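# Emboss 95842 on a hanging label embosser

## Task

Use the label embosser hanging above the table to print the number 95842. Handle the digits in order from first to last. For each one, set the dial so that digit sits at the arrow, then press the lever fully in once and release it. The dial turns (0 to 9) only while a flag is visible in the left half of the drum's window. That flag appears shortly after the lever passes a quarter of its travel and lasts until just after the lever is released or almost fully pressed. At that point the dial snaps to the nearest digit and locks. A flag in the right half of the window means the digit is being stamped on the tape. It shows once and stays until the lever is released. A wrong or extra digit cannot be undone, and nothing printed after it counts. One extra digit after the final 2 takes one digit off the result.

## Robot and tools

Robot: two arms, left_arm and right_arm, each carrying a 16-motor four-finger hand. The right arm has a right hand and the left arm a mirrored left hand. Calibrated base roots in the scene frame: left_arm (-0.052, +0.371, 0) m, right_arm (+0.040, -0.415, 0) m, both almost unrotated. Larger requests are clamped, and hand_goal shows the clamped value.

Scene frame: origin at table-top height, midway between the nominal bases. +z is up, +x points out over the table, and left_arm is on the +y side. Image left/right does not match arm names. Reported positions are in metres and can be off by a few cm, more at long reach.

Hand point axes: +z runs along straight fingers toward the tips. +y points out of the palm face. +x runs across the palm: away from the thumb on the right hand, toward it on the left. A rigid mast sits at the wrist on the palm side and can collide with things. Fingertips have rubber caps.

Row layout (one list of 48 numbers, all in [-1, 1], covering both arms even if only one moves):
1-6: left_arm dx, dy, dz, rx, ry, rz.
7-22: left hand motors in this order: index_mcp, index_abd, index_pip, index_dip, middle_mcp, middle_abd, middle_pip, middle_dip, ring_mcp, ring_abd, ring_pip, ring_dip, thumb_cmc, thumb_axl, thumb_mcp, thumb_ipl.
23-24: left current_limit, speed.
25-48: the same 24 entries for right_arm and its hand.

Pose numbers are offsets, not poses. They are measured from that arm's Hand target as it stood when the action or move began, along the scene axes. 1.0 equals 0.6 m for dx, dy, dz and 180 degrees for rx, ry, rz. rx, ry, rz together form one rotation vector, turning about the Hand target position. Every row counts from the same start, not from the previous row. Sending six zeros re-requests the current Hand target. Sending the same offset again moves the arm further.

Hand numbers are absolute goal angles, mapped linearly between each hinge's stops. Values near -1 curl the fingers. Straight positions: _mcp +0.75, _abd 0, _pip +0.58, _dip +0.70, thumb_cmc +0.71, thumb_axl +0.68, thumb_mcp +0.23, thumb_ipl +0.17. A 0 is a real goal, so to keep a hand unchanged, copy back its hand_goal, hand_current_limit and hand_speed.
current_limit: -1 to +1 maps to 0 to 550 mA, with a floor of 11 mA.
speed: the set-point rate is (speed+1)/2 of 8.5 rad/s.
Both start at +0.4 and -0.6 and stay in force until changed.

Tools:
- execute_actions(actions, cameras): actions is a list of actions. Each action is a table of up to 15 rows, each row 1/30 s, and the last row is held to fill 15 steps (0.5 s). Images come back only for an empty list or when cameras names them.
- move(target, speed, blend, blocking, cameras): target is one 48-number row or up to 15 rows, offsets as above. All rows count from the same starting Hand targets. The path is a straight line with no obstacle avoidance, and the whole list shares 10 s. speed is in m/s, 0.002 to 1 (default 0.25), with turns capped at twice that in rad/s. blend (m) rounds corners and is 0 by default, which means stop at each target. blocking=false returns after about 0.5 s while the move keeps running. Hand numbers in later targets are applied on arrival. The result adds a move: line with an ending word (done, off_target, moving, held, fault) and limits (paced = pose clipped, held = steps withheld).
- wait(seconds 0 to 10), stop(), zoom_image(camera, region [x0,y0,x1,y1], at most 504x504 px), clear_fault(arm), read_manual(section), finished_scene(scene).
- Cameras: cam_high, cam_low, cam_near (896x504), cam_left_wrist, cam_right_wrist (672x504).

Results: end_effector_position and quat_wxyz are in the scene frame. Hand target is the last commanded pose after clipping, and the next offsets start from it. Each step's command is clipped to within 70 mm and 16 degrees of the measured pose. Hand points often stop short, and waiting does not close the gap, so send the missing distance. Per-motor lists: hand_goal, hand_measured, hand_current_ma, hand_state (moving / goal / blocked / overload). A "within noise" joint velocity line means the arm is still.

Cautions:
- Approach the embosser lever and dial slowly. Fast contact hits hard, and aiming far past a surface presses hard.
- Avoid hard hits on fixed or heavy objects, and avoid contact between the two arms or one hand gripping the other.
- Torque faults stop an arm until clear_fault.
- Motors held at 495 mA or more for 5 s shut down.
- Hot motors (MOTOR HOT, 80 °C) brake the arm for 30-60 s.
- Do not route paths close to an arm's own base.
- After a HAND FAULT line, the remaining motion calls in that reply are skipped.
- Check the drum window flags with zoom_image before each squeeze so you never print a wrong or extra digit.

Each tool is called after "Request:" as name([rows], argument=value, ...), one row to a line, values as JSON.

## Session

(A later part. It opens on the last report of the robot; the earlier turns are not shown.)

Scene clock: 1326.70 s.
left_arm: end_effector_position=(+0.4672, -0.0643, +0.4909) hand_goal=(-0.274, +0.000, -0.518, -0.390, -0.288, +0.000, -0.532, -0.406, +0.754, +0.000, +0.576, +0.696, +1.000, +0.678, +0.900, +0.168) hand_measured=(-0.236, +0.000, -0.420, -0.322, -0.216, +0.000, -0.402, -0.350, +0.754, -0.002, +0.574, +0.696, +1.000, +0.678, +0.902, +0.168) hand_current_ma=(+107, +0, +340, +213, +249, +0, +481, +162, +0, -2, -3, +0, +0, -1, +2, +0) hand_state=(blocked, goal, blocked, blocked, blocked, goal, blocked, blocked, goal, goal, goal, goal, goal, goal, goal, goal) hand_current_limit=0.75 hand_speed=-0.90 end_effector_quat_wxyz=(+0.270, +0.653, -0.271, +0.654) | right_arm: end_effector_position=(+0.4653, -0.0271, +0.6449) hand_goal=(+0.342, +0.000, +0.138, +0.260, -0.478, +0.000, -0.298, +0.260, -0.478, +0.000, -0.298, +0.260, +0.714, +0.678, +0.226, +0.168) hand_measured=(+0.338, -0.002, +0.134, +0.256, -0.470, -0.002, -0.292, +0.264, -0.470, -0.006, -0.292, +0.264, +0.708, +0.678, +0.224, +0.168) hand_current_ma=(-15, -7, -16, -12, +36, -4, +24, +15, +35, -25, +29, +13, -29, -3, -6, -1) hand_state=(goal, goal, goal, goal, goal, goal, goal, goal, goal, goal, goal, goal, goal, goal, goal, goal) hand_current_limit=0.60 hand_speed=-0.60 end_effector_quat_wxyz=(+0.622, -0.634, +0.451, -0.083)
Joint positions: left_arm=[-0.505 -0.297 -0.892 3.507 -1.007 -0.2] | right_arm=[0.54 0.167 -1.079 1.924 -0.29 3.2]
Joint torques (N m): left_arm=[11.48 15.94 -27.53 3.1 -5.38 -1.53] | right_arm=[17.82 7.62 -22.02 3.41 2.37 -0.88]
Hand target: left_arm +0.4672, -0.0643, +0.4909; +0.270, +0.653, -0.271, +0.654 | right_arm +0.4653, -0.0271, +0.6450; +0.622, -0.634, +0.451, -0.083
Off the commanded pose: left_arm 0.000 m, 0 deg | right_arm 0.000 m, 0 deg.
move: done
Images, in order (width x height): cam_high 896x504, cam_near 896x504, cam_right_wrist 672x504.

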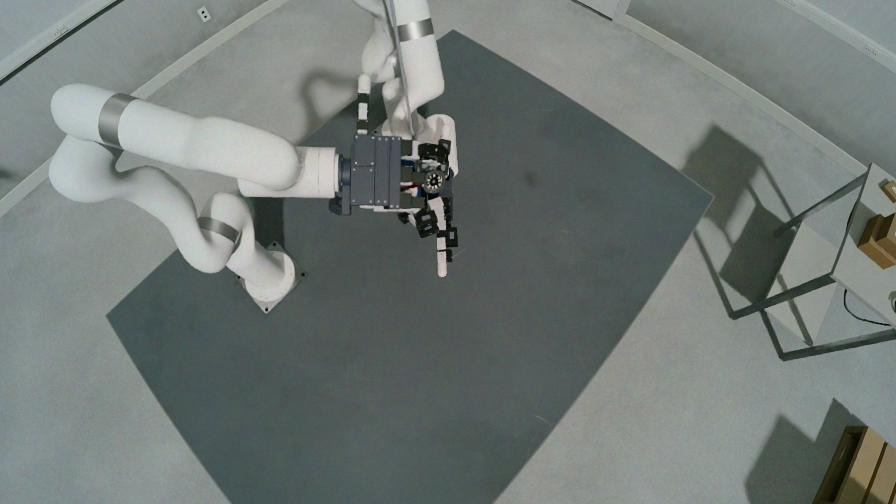

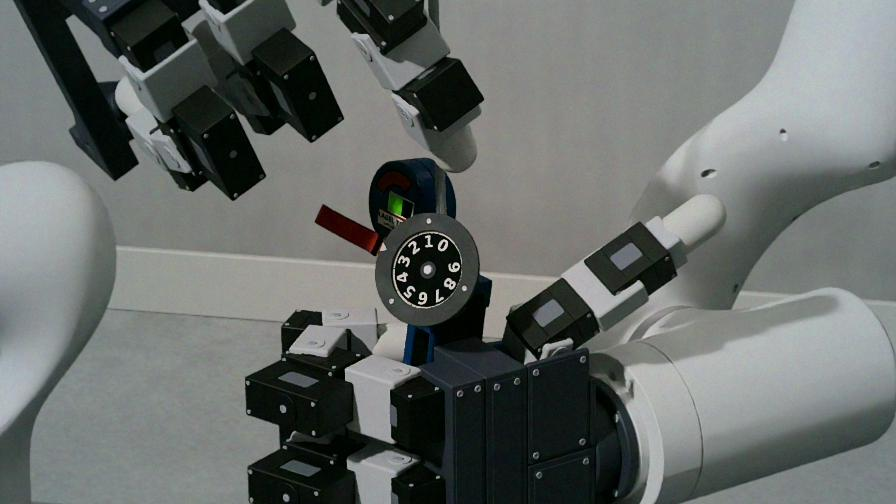

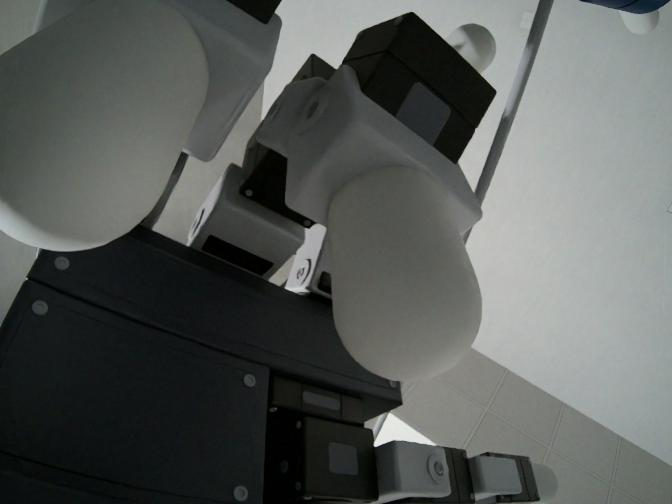

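Request:
move(target=[0,0,0,0,0,0,-0.274,0,-0.518,-0.39,-0.288,0,-0.532,-0.406,0.754,0,0.576,0.696,1.0,0.678,0.9,0.168,0.75,-0.9,0,0,-0.0333,0,0,0,0.3425,0,0.1387,0.2609,-0.479,0,-0.299,0.2609,-0.479,0,-0.299,0.2609,0.714,0.678,0.226,0.168,0.6,-0.6], speed=0.03, cameras=["cam_near","cam_high"])

Request:
zoom_image(camera="cam_near", region=[345, 140, 525, 320])

Request:
zoom_image(camera="cam_high", region=[400, 140, 470, 210])

Scene clock: 1344.80 s.
left_arm: end_effector_position=(+0.4672, -0.0643, +0.4909) hand_goal=(-0.274, +0.000, -0.518, -0.390, -0.288, +0.000, -0.532, -0.406, +0.754, +0.000, +0.576, +0.696, +1.000, +0.678, +0.900, +0.168) hand_measured=(-0.236, +0.000, -0.420, -0.322, -0.216, +0.000, -0.402, -0.350, +0.754, -0.002, +0.574, +0.696, +1.000, +0.678, +0.902, +0.168) hand_current_ma=(+107, +0, +340, +213, +249, +0, +481, +162, +0, -2, -3, +0, +0, -1, +2, +0) hand_state=(blocked, goal, blocked, blocked, blocked, goal, blocked, blocked, goal, goal, goal, goal, goal, goal, goal, goal) hand_current_limit=0.75 hand_speed=-0.90 end_effector_quat_wxyz=(+0.270, +0.653, -0.271, +0.654) | right_arm: end_effector_position=(+0.4653, -0.0271, +0.6249) hand_goal=(+0.342, +0.000, +0.138, +0.260, -0.478, +0.000, -0.298, +0.260, -0.478, +0.000, -0.298, +0.260, +0.714, +0.678, +0.226, +0.168) hand_measured=(+0.338, -0.002, +0.134, +0.256, -0.470, -0.002, -0.292, +0.264, -0.470, -0.006, -0.292, +0.264, +0.708, +0.678, +0.224, +0.168) hand_current_ma=(-15, -7, -16, -12, +36, -4, +24, +15, +35, -25, +29, +13, -29, -3, -6, -1) hand_state=(goal, goal, goal, goal, goal, goal, goal, goal, goal, goal, goal, goal, goal, goal, goal, goal) hand_current_limit=0.60 hand_speed=-0.60 end_effector_quat_wxyz=(+0.622, -0.634, +0.451, -0.083)
Joint positions: left_arm=[-0.505 -0.297 -0.892 3.507 -1.007 -0.2] | right_arm=[0.54 0.166 -1.035 2.055 -0.308 3.063]
Joint torques (N m): left_arm=[12.36 16.31 -27.75 3.38 -5.37 -1.48] | right_arm=[-12 15.27 -21.26 3.22 -3.5 -0.77]
Hand target: left_arm +0.4672, -0.0643, +0.4909; +0.270, +0.653, -0.271, +0.654 | right_arm +0.4653, -0.0271, +0.6250; +0.622, -0.634, +0.451, -0.083
Off the commanded pose: left_arm 0.000 m, 0 deg | right_arm 0.000 m, 0 deg.
move: done
Images, in order (width x height): cam_high 896x504, cam_near 896x504.

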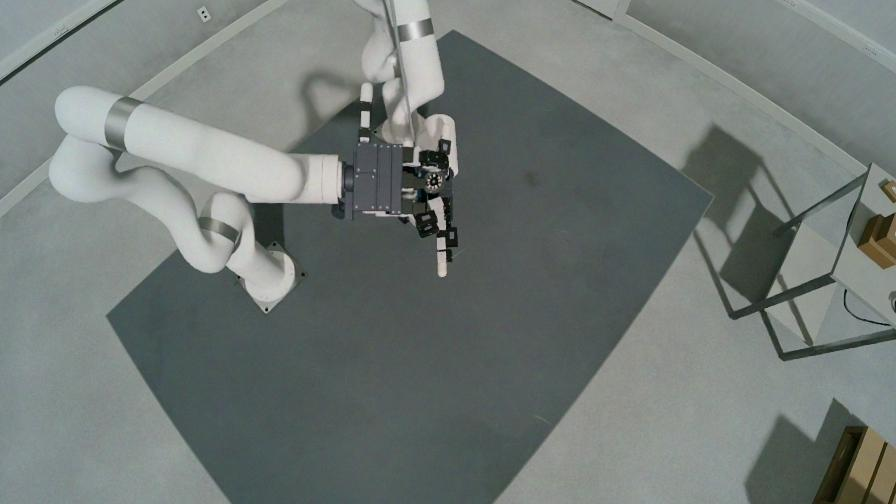

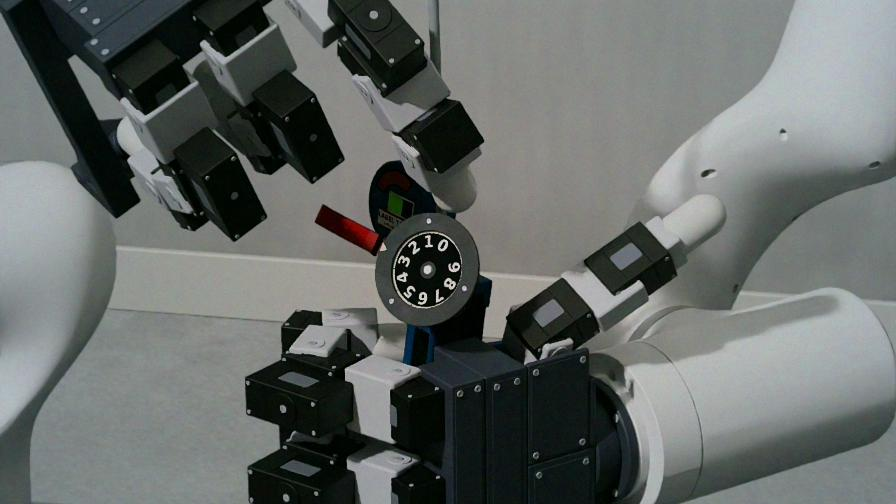

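Scaled by 2.800 from the camera's 896x504 image, which has a finer 1280x720 frame.

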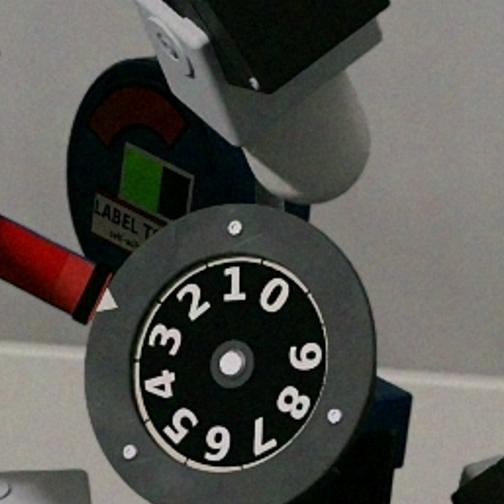

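Scaled by 7.200 from the camera's 896x504 image, which has a finer 1280x720 frame.

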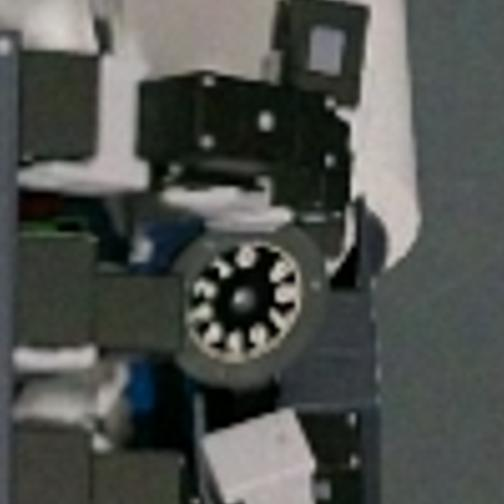

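Request:
move(target=[0,0,0,0,0,0,-0.274,0,-0.518,-0.39,-0.288,0,-0.532,-0.406,0.754,0,0.576,0.696,1.0,0.678,0.9,0.168,0.75,-0.9,0,0,-0.01,0,0,0,0.3425,0,0.1387,0.2609,-0.479,0,-0.299,0.2609,-0.479,0,-0.299,0.2609,0.714,0.678,0.226,0.168,0.6,-0.6], speed=0.01, cameras=["cam_near"])

Request:
zoom_image(camera="cam_near", region=[345, 140, 525, 320])

Scene clock: 1356.67 s.
left_arm: end_effector_position=(+0.4673, -0.0643, +0.4909) hand_goal=(-0.274, +0.000, -0.518, -0.390, -0.288, +0.000, -0.532, -0.406, +0.754, +0.000, +0.576, +0.696, +1.000, +0.678, +0.900, +0.168) hand_measured=(-0.234, +0.000, -0.420, -0.326, -0.216, +0.000, -0.402, -0.350, +0.754, -0.002, +0.574, +0.696, +1.000, +0.678, +0.902, +0.168) hand_current_ma=(+118, +0, +340, +196, +249, +0, +481, +162, +0, -2, -3, +0, +0, -1, +2, +0) hand_state=(blocked, goal, blocked, blocked, blocked, goal, blocked, blocked, goal, goal, goal, goal, goal, goal, goal, goal) hand_current_limit=0.75 hand_speed=-0.90 end_effector_quat_wxyz=(+0.270, +0.653, -0.271, +0.654) | right_arm: end_effector_position=(+0.4653, -0.0271, +0.6190) hand_goal=(+0.342, +0.000, +0.138, +0.260, -0.478, +0.000, -0.298, +0.260, -0.478, +0.000, -0.298, +0.260, +0.714, +0.678, +0.226, +0.168) hand_measured=(+0.336, +0.024, +0.132, +0.254, -0.470, -0.002, -0.292, +0.264, -0.470, -0.006, -0.292, +0.264, +0.708, +0.678, +0.224, +0.168) hand_current_ma=(-23, +91, -25, -23, +36, -4, +24, +15, +35, -25, +29, +13, -29, -3, -6, -1) hand_state=(goal, blocked, goal, goal, goal, goal, goal, goal, goal, goal, goal, goal, goal, goal, goal, goal) hand_current_limit=0.60 hand_speed=-0.60 end_effector_quat_wxyz=(+0.622, -0.634, +0.451, -0.083)
Joint positions: left_arm=[-0.505 -0.297 -0.892 3.507 -1.007 -0.2] | right_arm=[0.54 0.166 -1.022 2.092 -0.315 3.024]
Joint torques (N m): left_arm=[11.22 20.17 -27.52 3.42 -5.24 -1.46] | right_arm=[-13.26 1.16 -20.18 2.28 -3.18 -0.91]
Hand target: left_arm +0.4672, -0.0643, +0.4909; +0.270, +0.653, -0.271, +0.654 | right_arm +0.4653, -0.0271, +0.6190; +0.622, -0.634, +0.451, -0.083
Off the commanded pose: left_arm 0.000 m, 0 deg | right_arm 0.000 m, 0 deg.
move: done
Images, in order (width x height): cam_near 896x504.

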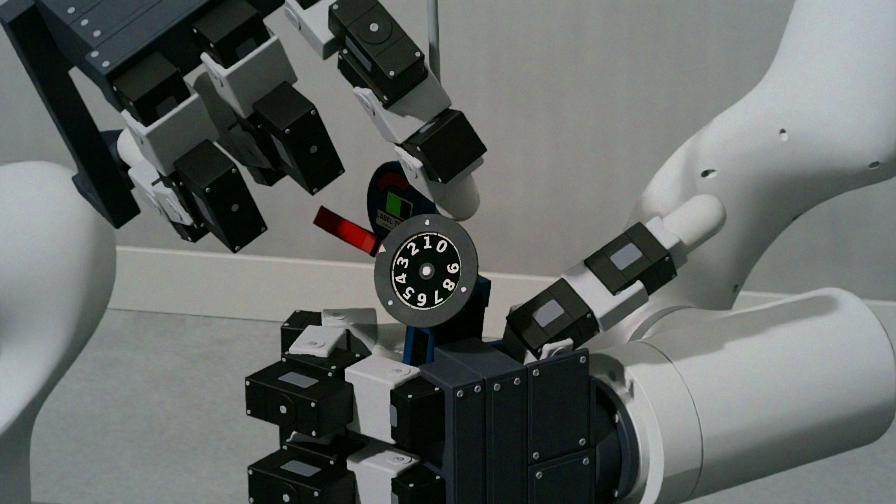

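Scaled by 2.800 from the camera's 896x504 image, which has a finer 1280x720 frame.

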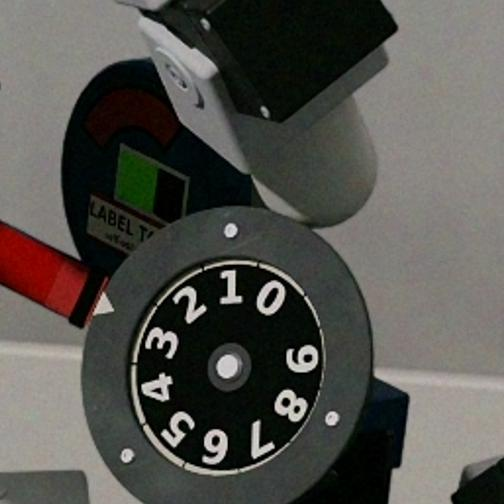

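Request:
move([
  [0,0,0,0,0,0,-0.274,0,-0.518,-0.39,-0.288,0,-0.532,-0.406,0.754,0,0.576,0.696,1.0,0.678,0.9,0.168,0.75,-0.9,0.001,-0.0015,-0.0028,0,0,0,0.3425,0,0.1387,0.2609,-0.479,0,-0.299,0.2609,-0.479,0,-0.299,0.2609,0.714,0.678,0.226,0.168,0.6,-0.6],
  [0,0,0,0,0,0,-0.274,0,-0.518,-0.39,-0.288,0,-0.532,-0.406,0.754,0,0.576,0.696,1.0,0.678,0.9,0.168,0.75,-0.9,0.0175,0.0243,-0.0147,0,0,0,0.3425,0,0.1387,0.2609,-0.479,0,-0.299,0.2609,-0.479,0,-0.299,0.2609,0.714,0.678,0.226,0.168,0.6,-0.6],
], speed=0.01, blend=0.001, cameras=["cam_near"])

Request:
zoom_image(camera="cam_near", region=[345, 140, 525, 320])

Scene clock: 1386.43 s.
left_arm: end_effector_position=(+0.4673, -0.0643, +0.4909) hand_goal=(-0.274, +0.000, -0.518, -0.390, -0.288, +0.000, -0.532, -0.406, +0.754, +0.000, +0.576, +0.696, +1.000, +0.678, +0.900, +0.168) hand_measured=(-0.224, +0.000, -0.420, -0.338, -0.216, +0.000, -0.402, -0.348, +0.754, -0.002, +0.574, +0.696, +1.000, +0.678, +0.902, +0.168) hand_current_ma=(+150, +0, +340, +153, +249, +0, +481, +176, +0, -2, -3, +0, +0, -1, +2, +0) hand_state=(blocked, goal, blocked, blocked, blocked, goal, blocked, blocked, goal, goal, goal, goal, goal, goal, goal, goal) hand_current_limit=0.75 hand_speed=-0.90 end_effector_quat_wxyz=(+0.270, +0.653, -0.271, +0.654) | right_arm: end_effector_position=(+0.4758, -0.0125, +0.6102) hand_goal=(+0.342, +0.000, +0.138, +0.260, -0.478, +0.000, -0.298, +0.260, -0.478, +0.000, -0.298, +0.260, +0.714, +0.678, +0.226, +0.168) hand_measured=(+0.320, +0.028, +0.122, +0.250, -0.470, -0.002, -0.292, +0.264, -0.470, -0.006, -0.292, +0.264, +0.708, +0.678, +0.224, +0.168) hand_current_ma=(-107, +110, -71, -39, +36, -4, +24, +15, +35, -25, +29, +13, -29, -3, -6, -1) hand_state=(blocked, blocked, goal, goal, goal, goal, goal, goal, goal, goal, goal, goal, goal, goal, goal, goal) hand_current_limit=0.60 hand_speed=-0.60 end_effector_quat_wxyz=(+0.622, -0.634, +0.451, -0.083)
Joint positions: left_arm=[-0.505 -0.297 -0.892 3.507 -1.007 -0.2] | right_arm=[0.557 0.121 -1.042 2.19 -0.315 2.928]
Joint torques (N m): left_arm=[7.14 33.95 -27.78 3.21 -5.2 -1.43] | right_arm=[16.09 3.7 -33.64 2.71 2.43 -0.67]
Hand target: left_arm +0.4672, -0.0643, +0.4909; +0.270, +0.653, -0.271, +0.654 | right_arm +0.4758, -0.0125, +0.6102; +0.622, -0.634, +0.451, -0.083
Off the commanded pose: left_arm 0.000 m, 0 deg | right_arm 0.000 m, 0 deg.
move: done
Images, in order (width x height): cam_near 896x504.

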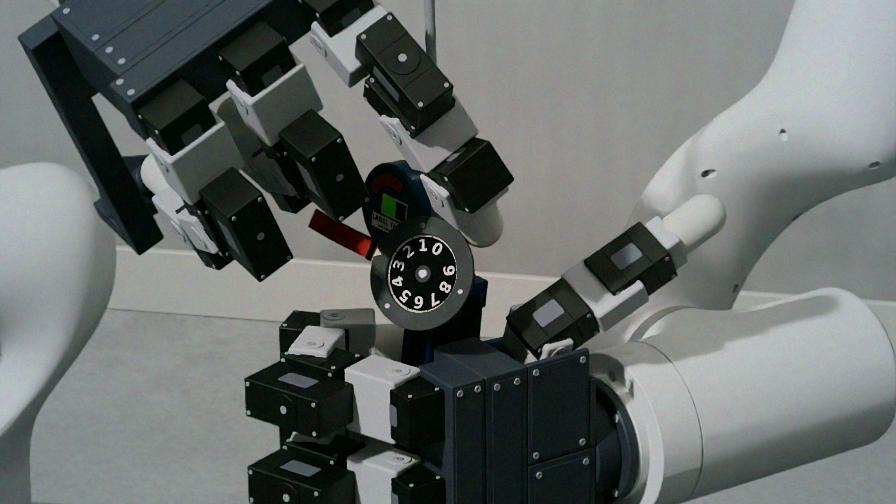

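Scaled by 2.800 from the camera's 896x504 image, which has a finer 1280x720 frame.

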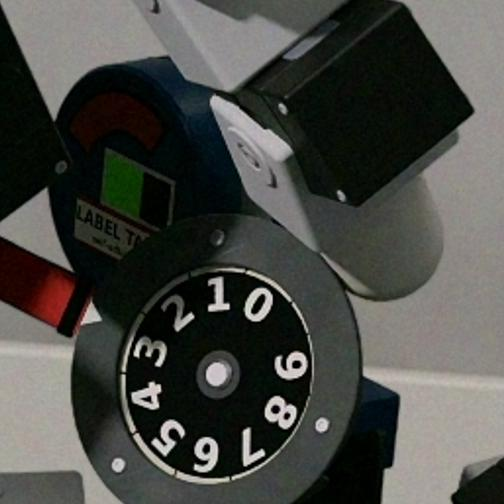

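Request:
move([
  [0,0,0,0,0,0,-0.274,0,-0.518,-0.39,-0.288,0,-0.532,-0.406,0.754,0,0.576,0.696,1.0,0.678,0.9,0.168,0.75,-0.9,0.0,0.0,0.06,0,0,0,0.3425,0,0.1387,0.2609,-0.479,0,-0.299,0.2609,-0.479,0,-0.299,0.2609,0.714,0.678,0.226,0.168,0.6,-0.6],
  [0,0,0,0,0,0,-0.274,0,-0.518,-0.39,-0.288,0,-0.532,-0.406,0.754,0,0.576,0.696,1.0,0.678,0.9,0.168,0.75,-0.9,0.04,-0.2458,0.2,0,0,0,0.3425,0,0.1387,0.2609,-0.479,0,-0.299,0.2609,-0.479,0,-0.299,0.2609,0.714,0.678,0.226,0.168,0.6,-0.6],
], speed=[0.03, 0.08], blend=0.01, cameras=["cam_near"])

Request:
zoom_image(camera="cam_near", region=[345, 140, 525, 320])

Scene clock: 1519.60 s.
left_arm: end_effector_position=(+0.4673, -0.0643, +0.4909) hand_goal=(-0.274, +0.000, -0.518, -0.390, -0.288, +0.000, -0.532, -0.406, +0.754, +0.000, +0.576, +0.696, +1.000, +0.678, +0.900, +0.168) hand_measured=(-0.224, +0.000, -0.420, -0.338, -0.216, +0.000, -0.402, -0.348, +0.754, -0.002, +0.574, +0.696, +1.000, +0.678, +0.902, +0.168) hand_current_ma=(+150, +0, +340, +153, +249, +0, +481, +176, +0, -2, -3, +0, +0, -1, +2, +0) hand_state=(blocked, goal, blocked, blocked, blocked, goal, blocked, blocked, goal, goal, goal, goal, goal, goal, goal, goal) hand_current_limit=0.75 hand_speed=-0.90 end_effector_quat_wxyz=(+0.270, +0.653, -0.271, +0.654) | right_arm: end_effector_position=(+0.4997, -0.1600, +0.7302) hand_goal=(+0.342, +0.000, +0.138, +0.260, -0.478, +0.000, -0.298, +0.260, -0.478, +0.000, -0.298, +0.260, +0.714, +0.678, +0.226, +0.168) hand_measured=(+0.328, +0.002, +0.134, +0.258, -0.470, -0.002, -0.292, +0.264, -0.470, -0.006, -0.292, +0.264, +0.708, +0.678, +0.224, +0.168) hand_current_ma=(-61, +4, -16, -12, +36, -4, +24, +15, +34, -24, +29, +13, -29, -3, -6, -1) hand_state=(goal, goal, goal, goal, goal, goal, goal, goal, goal, goal, goal, goal, goal, goal, goal, goal) hand_current_limit=0.60 hand_speed=-0.60 end_effector_quat_wxyz=(+0.622, -0.634, +0.451, -0.083)
Joint positions: left_arm=[-0.505 -0.297 -0.892 3.507 -1.007 -0.2] | right_arm=[0.178 0.181 -1.257 1.391 -0.635 3.694]
Joint torques (N m): left_arm=[2.77 33.33 -27.2 3.21 -5.05 -1.36] | right_arm=[-15.42 1.72 -33.17 -1.16 -2.66 0.82]
Hand target: left_arm +0.4672, -0.0643, +0.4909; +0.270, +0.653, -0.271, +0.654 | right_arm +0.4998, -0.1600, +0.7302; +0.622, -0.634, +0.451, -0.083
Off the commanded pose: left_arm 0.000 m, 0 deg | right_arm 0.000 m, 0 deg.
move: done
Images, in order (width x height): cam_near 896x504.

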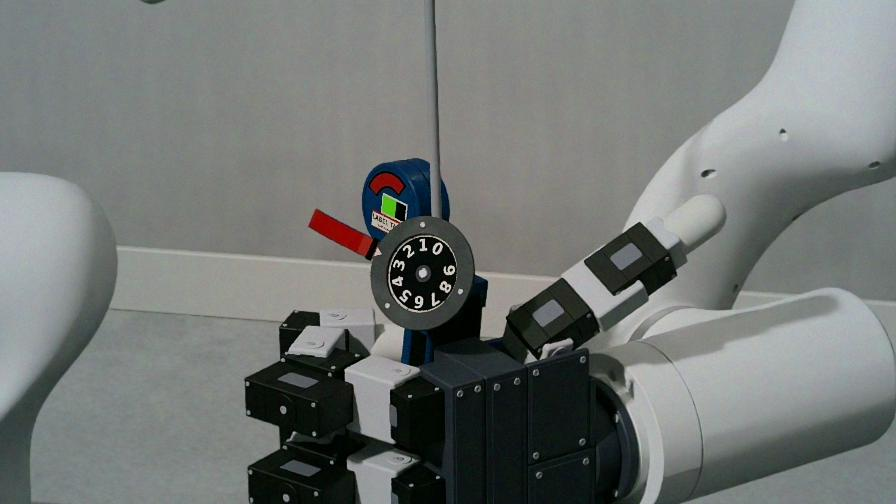

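Scaled by 2.800 from the camera's 896x504 image, which has a finer 1280x720 frame.

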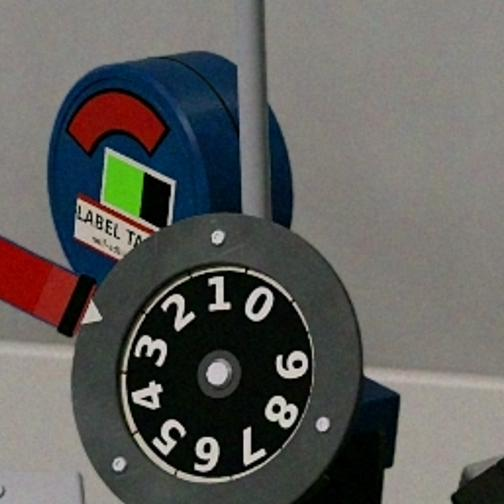

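Request:
move(target=[-0.063,-0.0195,0,0,0,-0.1389,-0.274,0,-0.518,-0.39,-0.288,0,-0.532,-0.406,0.754,0,0.576,0.696,1.0,0.678,0.9,0.168,0.75,-0.9,0,0,0,0,0,0,0.3425,0,0.1387,0.2609,-0.479,0,-0.299,0.2609,-0.479,0,-0.299,0.2609,0.714,0.678,0.226,0.168,0.6,-0.6], speed=0.04, cameras=["cam_near","cam_high","cam_left_wrist"])

Request:
zoom_image(camera="cam_near", region=[285, 150, 545, 370])

Scene clock: 1530.47 s.
left_arm: end_effector_position=(+0.4295, -0.0760, +0.4909) hand_goal=(-0.274, +0.000, -0.518, -0.390, -0.288, +0.000, -0.532, -0.406, +0.754, +0.000, +0.576, +0.696, +1.000, +0.678, +0.900, +0.168) hand_measured=(-0.224, +0.000, -0.420, -0.338, -0.216, +0.000, -0.402, -0.348, +0.754, -0.002, +0.574, +0.696, +1.000, +0.678, +0.902, +0.168) hand_current_ma=(+150, +0, +340, +153, +249, +0, +481, +176, +0, -2, -3, +0, +0, -1, +2, +0) hand_state=(blocked, goal, blocked, blocked, blocked, goal, blocked, blocked, goal, goal, goal, goal, goal, goal, goal, goal) hand_current_limit=0.75 hand_speed=-0.90 end_effector_quat_wxyz=(+0.405, +0.579, -0.406, +0.580) | right_arm: end_effector_position=(+0.4998, -0.1600, +0.7302) hand_goal=(+0.342, +0.000, +0.138, +0.260, -0.478, +0.000, -0.298, +0.260, -0.478, +0.000, -0.298, +0.260, +0.714, +0.678, +0.226, +0.168) hand_measured=(+0.328, +0.002, +0.134, +0.258, -0.470, -0.002, -0.292, +0.264, -0.470, -0.006, -0.292, +0.264, +0.708, +0.678, +0.224, +0.168) hand_current_ma=(-61, +4, -16, -12, +36, -4, +24, +15, +34, -24, +29, +13, -29, -3, -6, -1) hand_state=(goal, goal, goal, goal, goal, goal, goal, goal, goal, goal, goal, goal, goal, goal, goal, goal) hand_current_limit=0.60 hand_speed=-0.60 end_effector_quat_wxyz=(+0.622, -0.634, +0.451, -0.083)
Joint positions: left_arm=[-0.437 -0.411 -1.048 4.061 -1.149 -0.491] | right_arm=[0.178 0.181 -1.257 1.391 -0.635 3.694]
Joint torques (N m): left_arm=[12.08 19.25 -27.11 3.1 -5.34 -1.88] | right_arm=[-16.09 0.97 -33.02 -2 -0.72 0.9]
Hand target: left_arm +0.4294, -0.0760, +0.4909; +0.405, +0.579, -0.406, +0.580 | right_arm +0.4998, -0.1600, +0.7302; +0.622, -0.634, +0.451, -0.083
Off the commanded pose: left_arm 0.000 m, 0 deg | right_arm 0.000 m, 0 deg.
move: done
Images, in order (width x height): cam_high 896x504, cam_near 896x504, cam_left_wrist 672x504.

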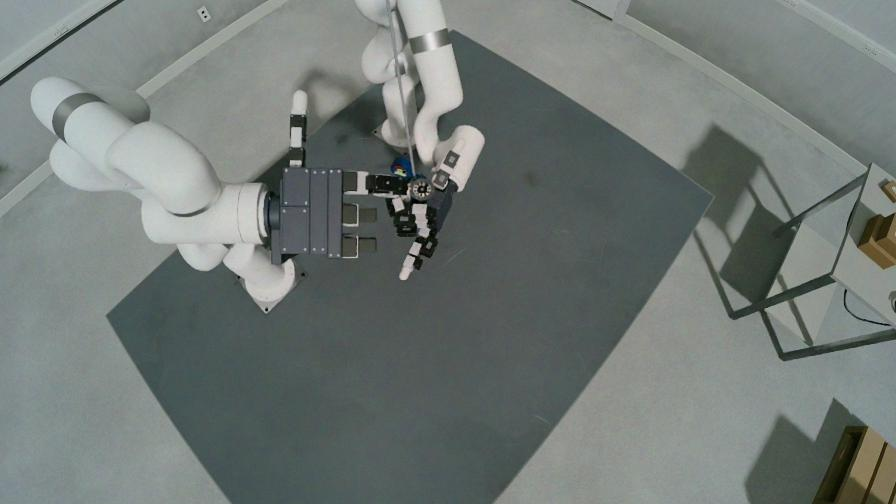

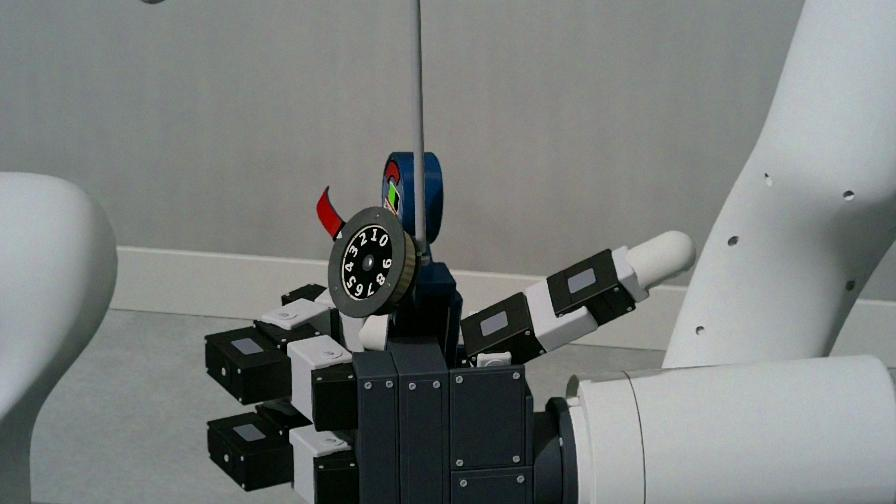

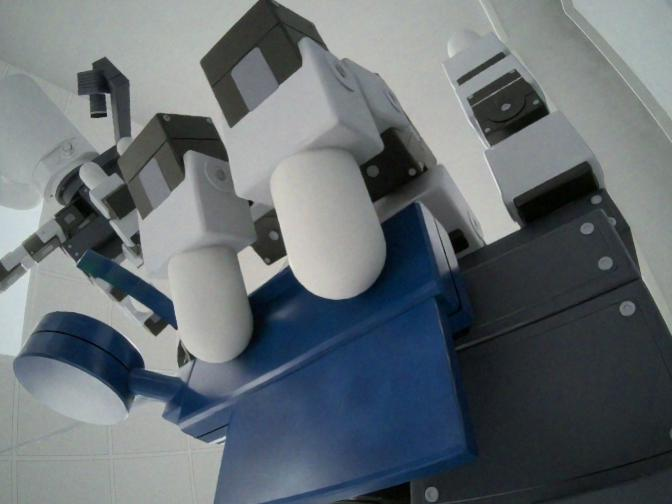

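Scaled by 1.938 from the camera's 896x504 image, which has a finer 1280x720 frame.

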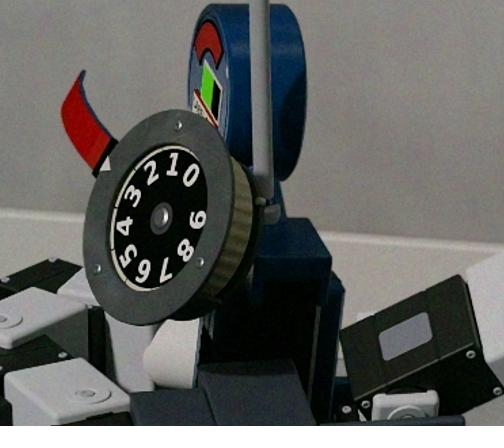

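Request:
move(target=[0,0,0,0,0,0,-0.274,0,-0.518,-0.39,-0.288,0,-0.532,-0.406,0.754,0,0.576,0.696,1.0,0.678,0.9,0.168,0.75,-0.9,0.0503,0.0333,-0.017,-0.1475,-0.102,0.3689,-0.479,0,0.577,0.696,-0.479,0,-0.737,0.116,-0.479,0,-0.737,0.116,-0.571,0.678,0.9,0.168,0.6,-0.6], speed=0.1, cameras=["cam_near","cam_high","cam_right_wrist"])

Scene clock: 1560.87 s.
left_arm: end_effector_position=(+0.4294, -0.0760, +0.4909) hand_goal=(-0.274, +0.000, -0.518, -0.390, -0.288, +0.000, -0.532, -0.406, +0.754, +0.000, +0.576, +0.696, +1.000, +0.678, +0.900, +0.168) hand_measured=(-0.224, +0.000, -0.420, -0.338, -0.216, +0.000, -0.402, -0.348, +0.754, -0.002, +0.574, +0.696, +1.000, +0.678, +0.902, +0.168) hand_current_ma=(+150, +0, +340, +153, +249, +0, +481, +176, +0, -2, -3, +0, +0, -1, +2, +0) hand_state=(blocked, goal, blocked, blocked, blocked, goal, blocked, blocked, goal, goal, goal, goal, goal, goal, goal, goal) hand_current_limit=0.75 hand_speed=-0.90 end_effector_quat_wxyz=(+0.405, +0.579, -0.406, +0.580) | right_arm: end_effector_position=(+0.5299, -0.1400, +0.7200) hand_goal=(-0.478, +0.000, +0.578, +0.696, -0.478, +0.000, -0.736, +0.116, -0.478, +0.000, -0.736, +0.116, -0.570, +0.678, +0.900, +0.168) hand_measured=(-0.474, +0.002, +0.576, +0.694, -0.470, -0.002, -0.730, +0.120, -0.470, -0.004, -0.728, +0.118, -0.570, +0.680, +0.892, +0.168) hand_current_ma=(+17, +4, -6, -12, +36, -4, +28, +14, +34, -13, +34, +12, -1, +5, -40, -1) hand_state=(goal, goal, goal, goal, goal, goal, goal, goal, goal, goal, goal, goal, goal, goal, goal, goal) hand_current_limit=0.60 hand_speed=-0.60 end_effector_quat_wxyz=(-0.472, +0.873, +0.093, -0.078)
Joint positions: left_arm=[-0.437 -0.411 -1.048 4.061 -1.149 -0.491] | right_arm=[0.258 -0.432 -2.101 1.001 -1.632 3.277]
Joint torques (N m): left_arm=[11.15 19.3 -27.16 2.97 -4.97 -1.76] | right_arm=[15.39 15.76 -27.57 -1.35 -2.72 -0.83]
Hand target: left_arm +0.4294, -0.0760, +0.4909; +0.405, +0.579, -0.406, +0.580 | right_arm +0.5299, -0.1400, +0.7200; -0.472, +0.873, +0.093, -0.078
Off the commanded pose: left_arm 0.000 m, 0 deg | right_arm 0.000 m, 0 deg.
move: done
Images, in order (width x height): cam_high 896x504, cam_near 896x504, cam_right_wrist 672x504.

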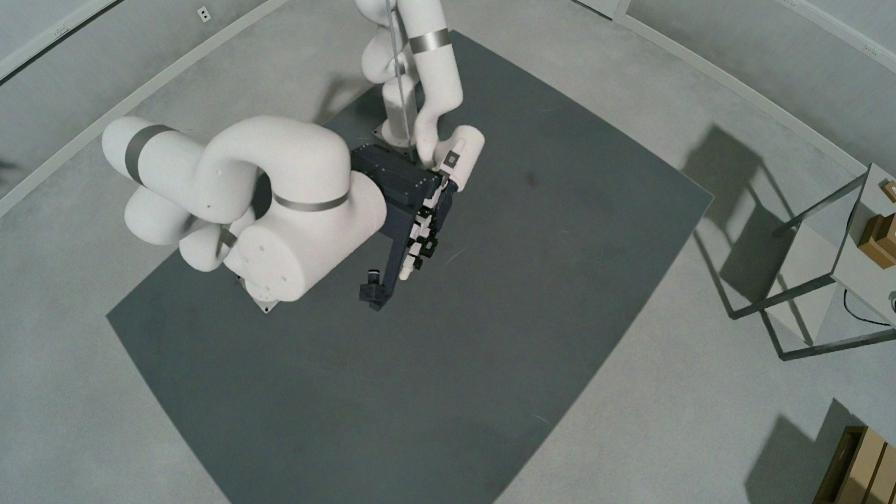

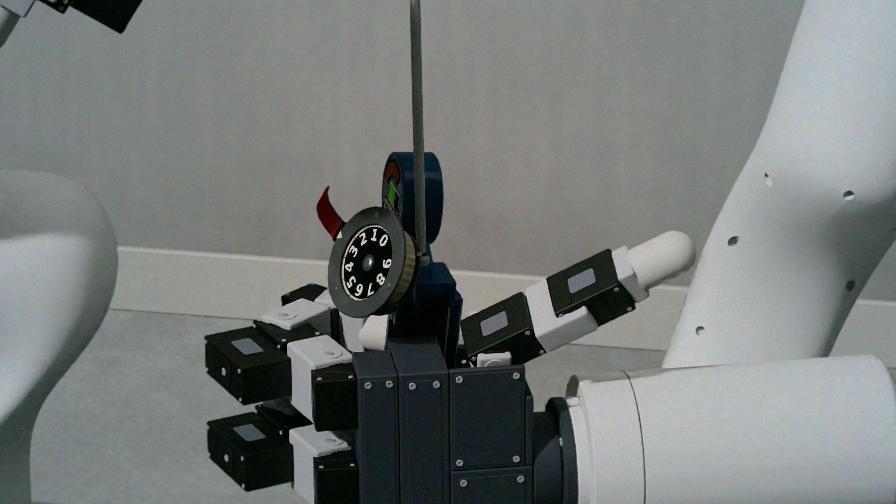

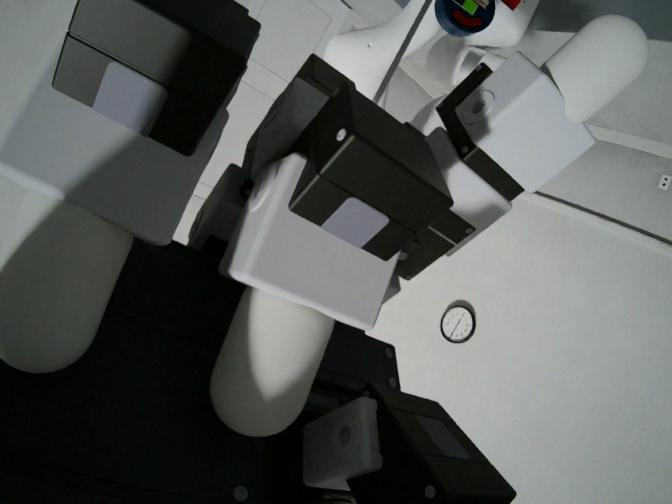

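Request:
move(target=[0,0,0,0,0,0,-0.274,0,-0.518,-0.39,-0.288,0,-0.532,-0.406,0.754,0,0.576,0.696,1.0,0.678,0.9,0.168,0.75,-0.9,0.0167,0.3083,-0.0917,0,0,0,-0.479,0,0.577,0.696,-0.479,0,-0.737,0.116,-0.479,0,-0.737,0.116,-0.571,0.678,0.9,0.168,0.6,-0.6], speed=0.06, cameras=["cam_near","cam_high","cam_right_wrist"])

Scene clock: 1567.23 s.
left_arm: end_effector_position=(+0.4294, -0.0760, +0.4909) hand_goal=(-0.274, +0.000, -0.518, -0.390, -0.288, +0.000, -0.532, -0.406, +0.754, +0.000, +0.576, +0.696, +1.000, +0.678, +0.900, +0.168) hand_measured=(-0.224, +0.000, -0.420, -0.338, -0.216, +0.000, -0.402, -0.348, +0.754, -0.002, +0.574, +0.696, +1.000, +0.678, +0.902, +0.168) hand_current_ma=(+150, +0, +340, +153, +249, +0, +481, +176, +0, -2, -3, +0, +0, -1, +2, +0) hand_state=(blocked, goal, blocked, blocked, blocked, goal, blocked, blocked, goal, goal, goal, goal, goal, goal, goal, goal) hand_current_limit=0.75 hand_speed=-0.90 end_effector_quat_wxyz=(+0.405, +0.579, -0.406, +0.580) | right_arm: end_effector_position=(+0.5400, +0.0449, +0.6650) hand_goal=(-0.478, +0.000, +0.578, +0.696, -0.478, +0.000, -0.736, +0.116, -0.478, +0.000, -0.736, +0.116, -0.570, +0.678, +0.900, +0.168) hand_measured=(-0.474, +0.002, +0.576, +0.694, -0.470, -0.002, -0.730, +0.120, -0.470, -0.004, -0.728, +0.118, -0.570, +0.680, +0.892, +0.168) hand_current_ma=(+17, +4, -6, -12, +36, -4, +28, +14, +34, -13, +34, +12, -1, +5, -40, -1) hand_state=(goal, goal, goal, goal, goal, goal, goal, goal, goal, goal, goal, goal, goal, goal, goal, goal) hand_current_limit=0.60 hand_speed=-0.60 end_effector_quat_wxyz=(-0.472, +0.873, +0.093, -0.078)
Joint positions: left_arm=[-0.437 -0.411 -1.048 4.061 -1.149 -0.491] | right_arm=[0.53 -0.668 -2.32 0.969 -1.395 3.413]
Joint torques (N m): left_arm=[11.2 19.62 -26.77 2.72 -4.74 -1.74] | right_arm=[16.65 22.68 -28.42 -1.77 3.1 0.77]
Hand target: left_arm +0.4294, -0.0760, +0.4909; +0.405, +0.579, -0.406, +0.580 | right_arm +0.5400, +0.0449, +0.6649; -0.472, +0.873, +0.093, -0.078
Off the commanded pose: left_arm 0.000 m, 0 deg | right_arm 0.000 m, 0 deg.
move: done
Images, in order (width x height): cam_high 896x504, cam_near 896x504, cam_right_wrist 672x504.

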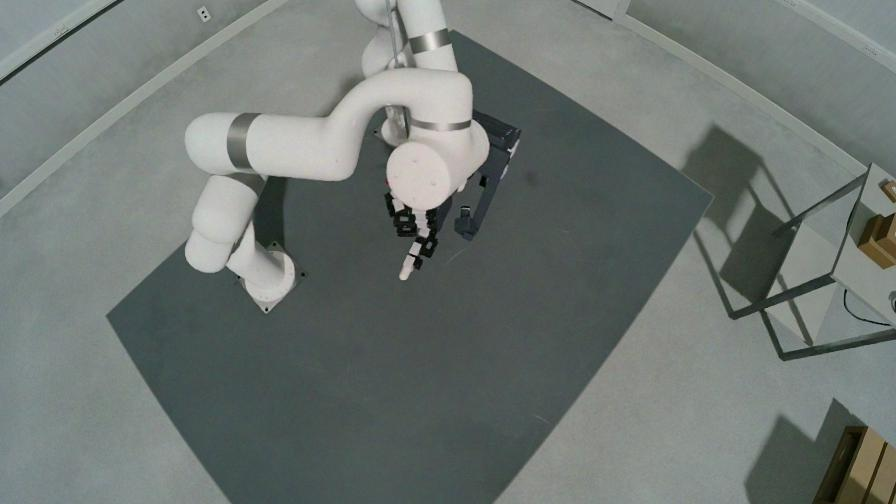

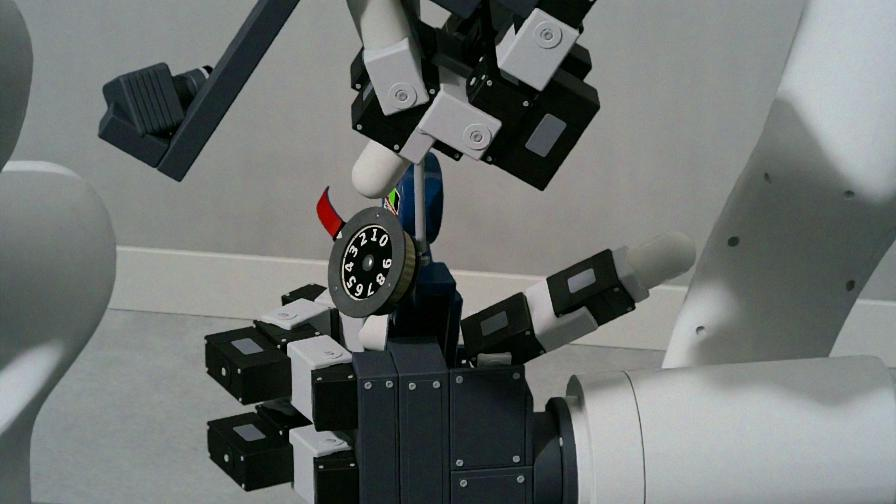

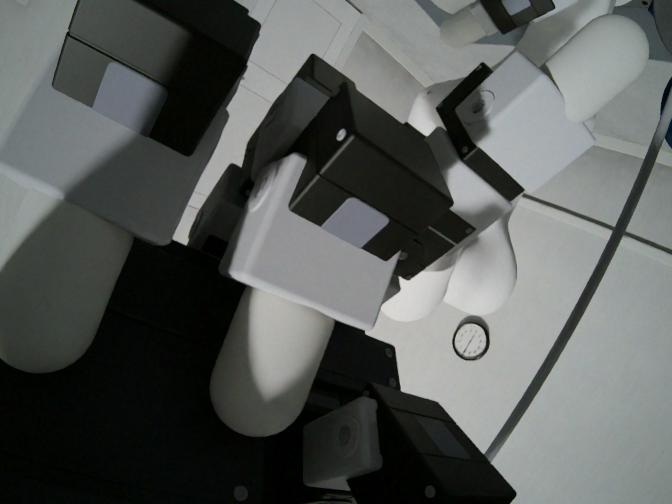

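Request:
zoom_image(camera="cam_near", region=[300, 120, 480, 330])

Scaled by 2.400 from the camera's 896x504 image, which has a finer 1280x720 frame.

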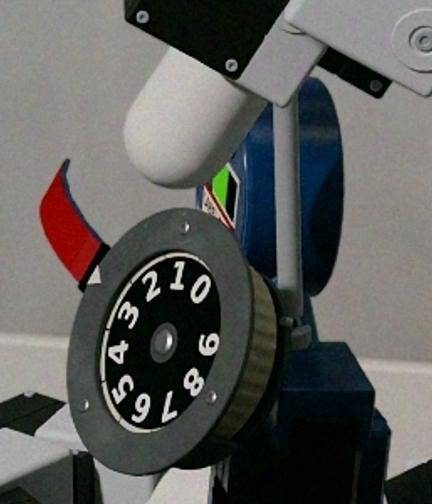

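Request:
move(target=[0,0,0,0,0,0,-0.274,0,-0.518,-0.39,-0.288,0,-0.532,-0.406,0.754,0,0.576,0.696,1.0,0.678,0.9,0.168,0.75,-0.9,-0.0705,0.0523,-0.0233,0,0,0,-0.479,0,0.577,0.696,-0.479,0,-0.737,0.116,-0.479,0,-0.737,0.116,-0.571,0.678,0.9,0.168,0.6,-0.6], speed=0.04, cameras=["cam_near","cam_right_wrist"])

Request:
zoom_image(camera="cam_near", region=[300, 120, 480, 330])

Scene clock: 1582.13 s.
left_arm: end_effector_position=(+0.4294, -0.0760, +0.4909) hand_goal=(-0.274, +0.000, -0.518, -0.390, -0.288, +0.000, -0.532, -0.406, +0.754, +0.000, +0.576, +0.696, +1.000, +0.678, +0.900, +0.168) hand_measured=(-0.224, +0.000, -0.420, -0.338, -0.216, +0.000, -0.402, -0.348, +0.754, -0.002, +0.574, +0.696, +1.000, +0.678, +0.902, +0.168) hand_current_ma=(+150, +0, +340, +153, +249, +0, +481, +176, +0, -2, -3, +0, +0, -1, +2, +0) hand_state=(blocked, goal, blocked, blocked, blocked, goal, blocked, blocked, goal, goal, goal, goal, goal, goal, goal, goal) hand_current_limit=0.75 hand_speed=-0.90 end_effector_quat_wxyz=(+0.405, +0.579, -0.406, +0.580) | right_arm: end_effector_position=(+0.4977, +0.0763, +0.6510) hand_goal=(-0.478, +0.000, +0.578, +0.696, -0.478, +0.000, -0.736, +0.116, -0.478, +0.000, -0.736, +0.116, -0.570, +0.678, +0.900, +0.168) hand_measured=(-0.474, +0.002, +0.576, +0.694, -0.470, -0.002, -0.730, +0.120, -0.470, -0.004, -0.728, +0.118, -0.570, +0.680, +0.892, +0.168) hand_current_ma=(+17, +4, -6, -12, +36, -4, +28, +14, +34, -13, +33, +12, -1, +5, -40, -1) hand_state=(goal, goal, goal, goal, goal, goal, goal, goal, goal, goal, goal, goal, goal, goal, goal, goal) hand_current_limit=0.60 hand_speed=-0.60 end_effector_quat_wxyz=(-0.472, +0.873, +0.093, -0.078)
Joint positions: left_arm=[-0.437 -0.411 -1.048 4.061 -1.149 -0.491] | right_arm=[0.607 -0.563 -2.125 0.973 -1.282 3.381]
Joint torques (N m): left_arm=[11.43 19.81 -26.99 2.73 -4.57 -1.75] | right_arm=[16.73 40.31 -17.39 4.07 3.07 -0.82]
Hand target: left_arm +0.4294, -0.0760, +0.4909; +0.405, +0.579, -0.406, +0.580 | right_arm +0.4977, +0.0763, +0.6510; -0.472, +0.873, +0.093, -0.078
Off the commanded pose: left_arm 0.000 m, 0 deg | right_arm 0.000 m, 0 deg.
move: done
Images, in order (width x height): cam_near 896x504, cam_right_wrist 672x504.

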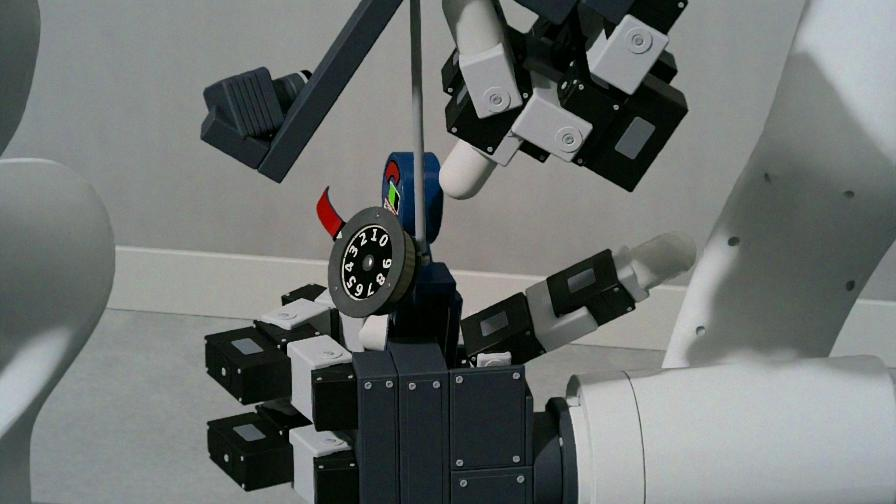

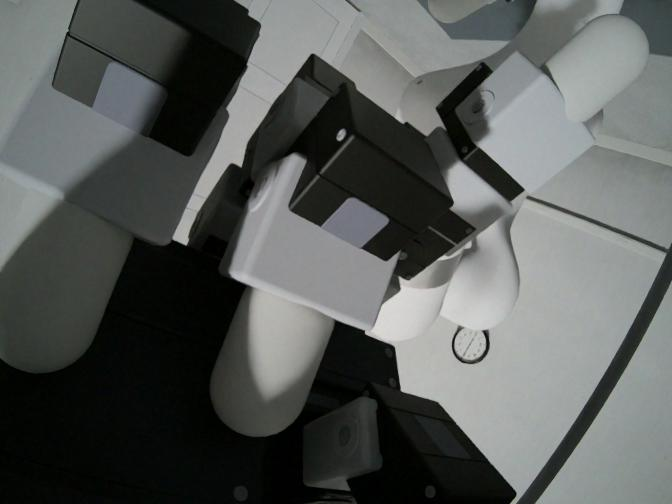

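Scaled by 2.400 from the camera's 896x504 image, which has a finer 1280x720 frame.

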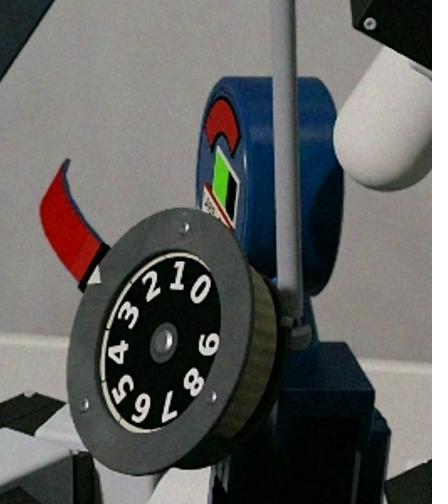

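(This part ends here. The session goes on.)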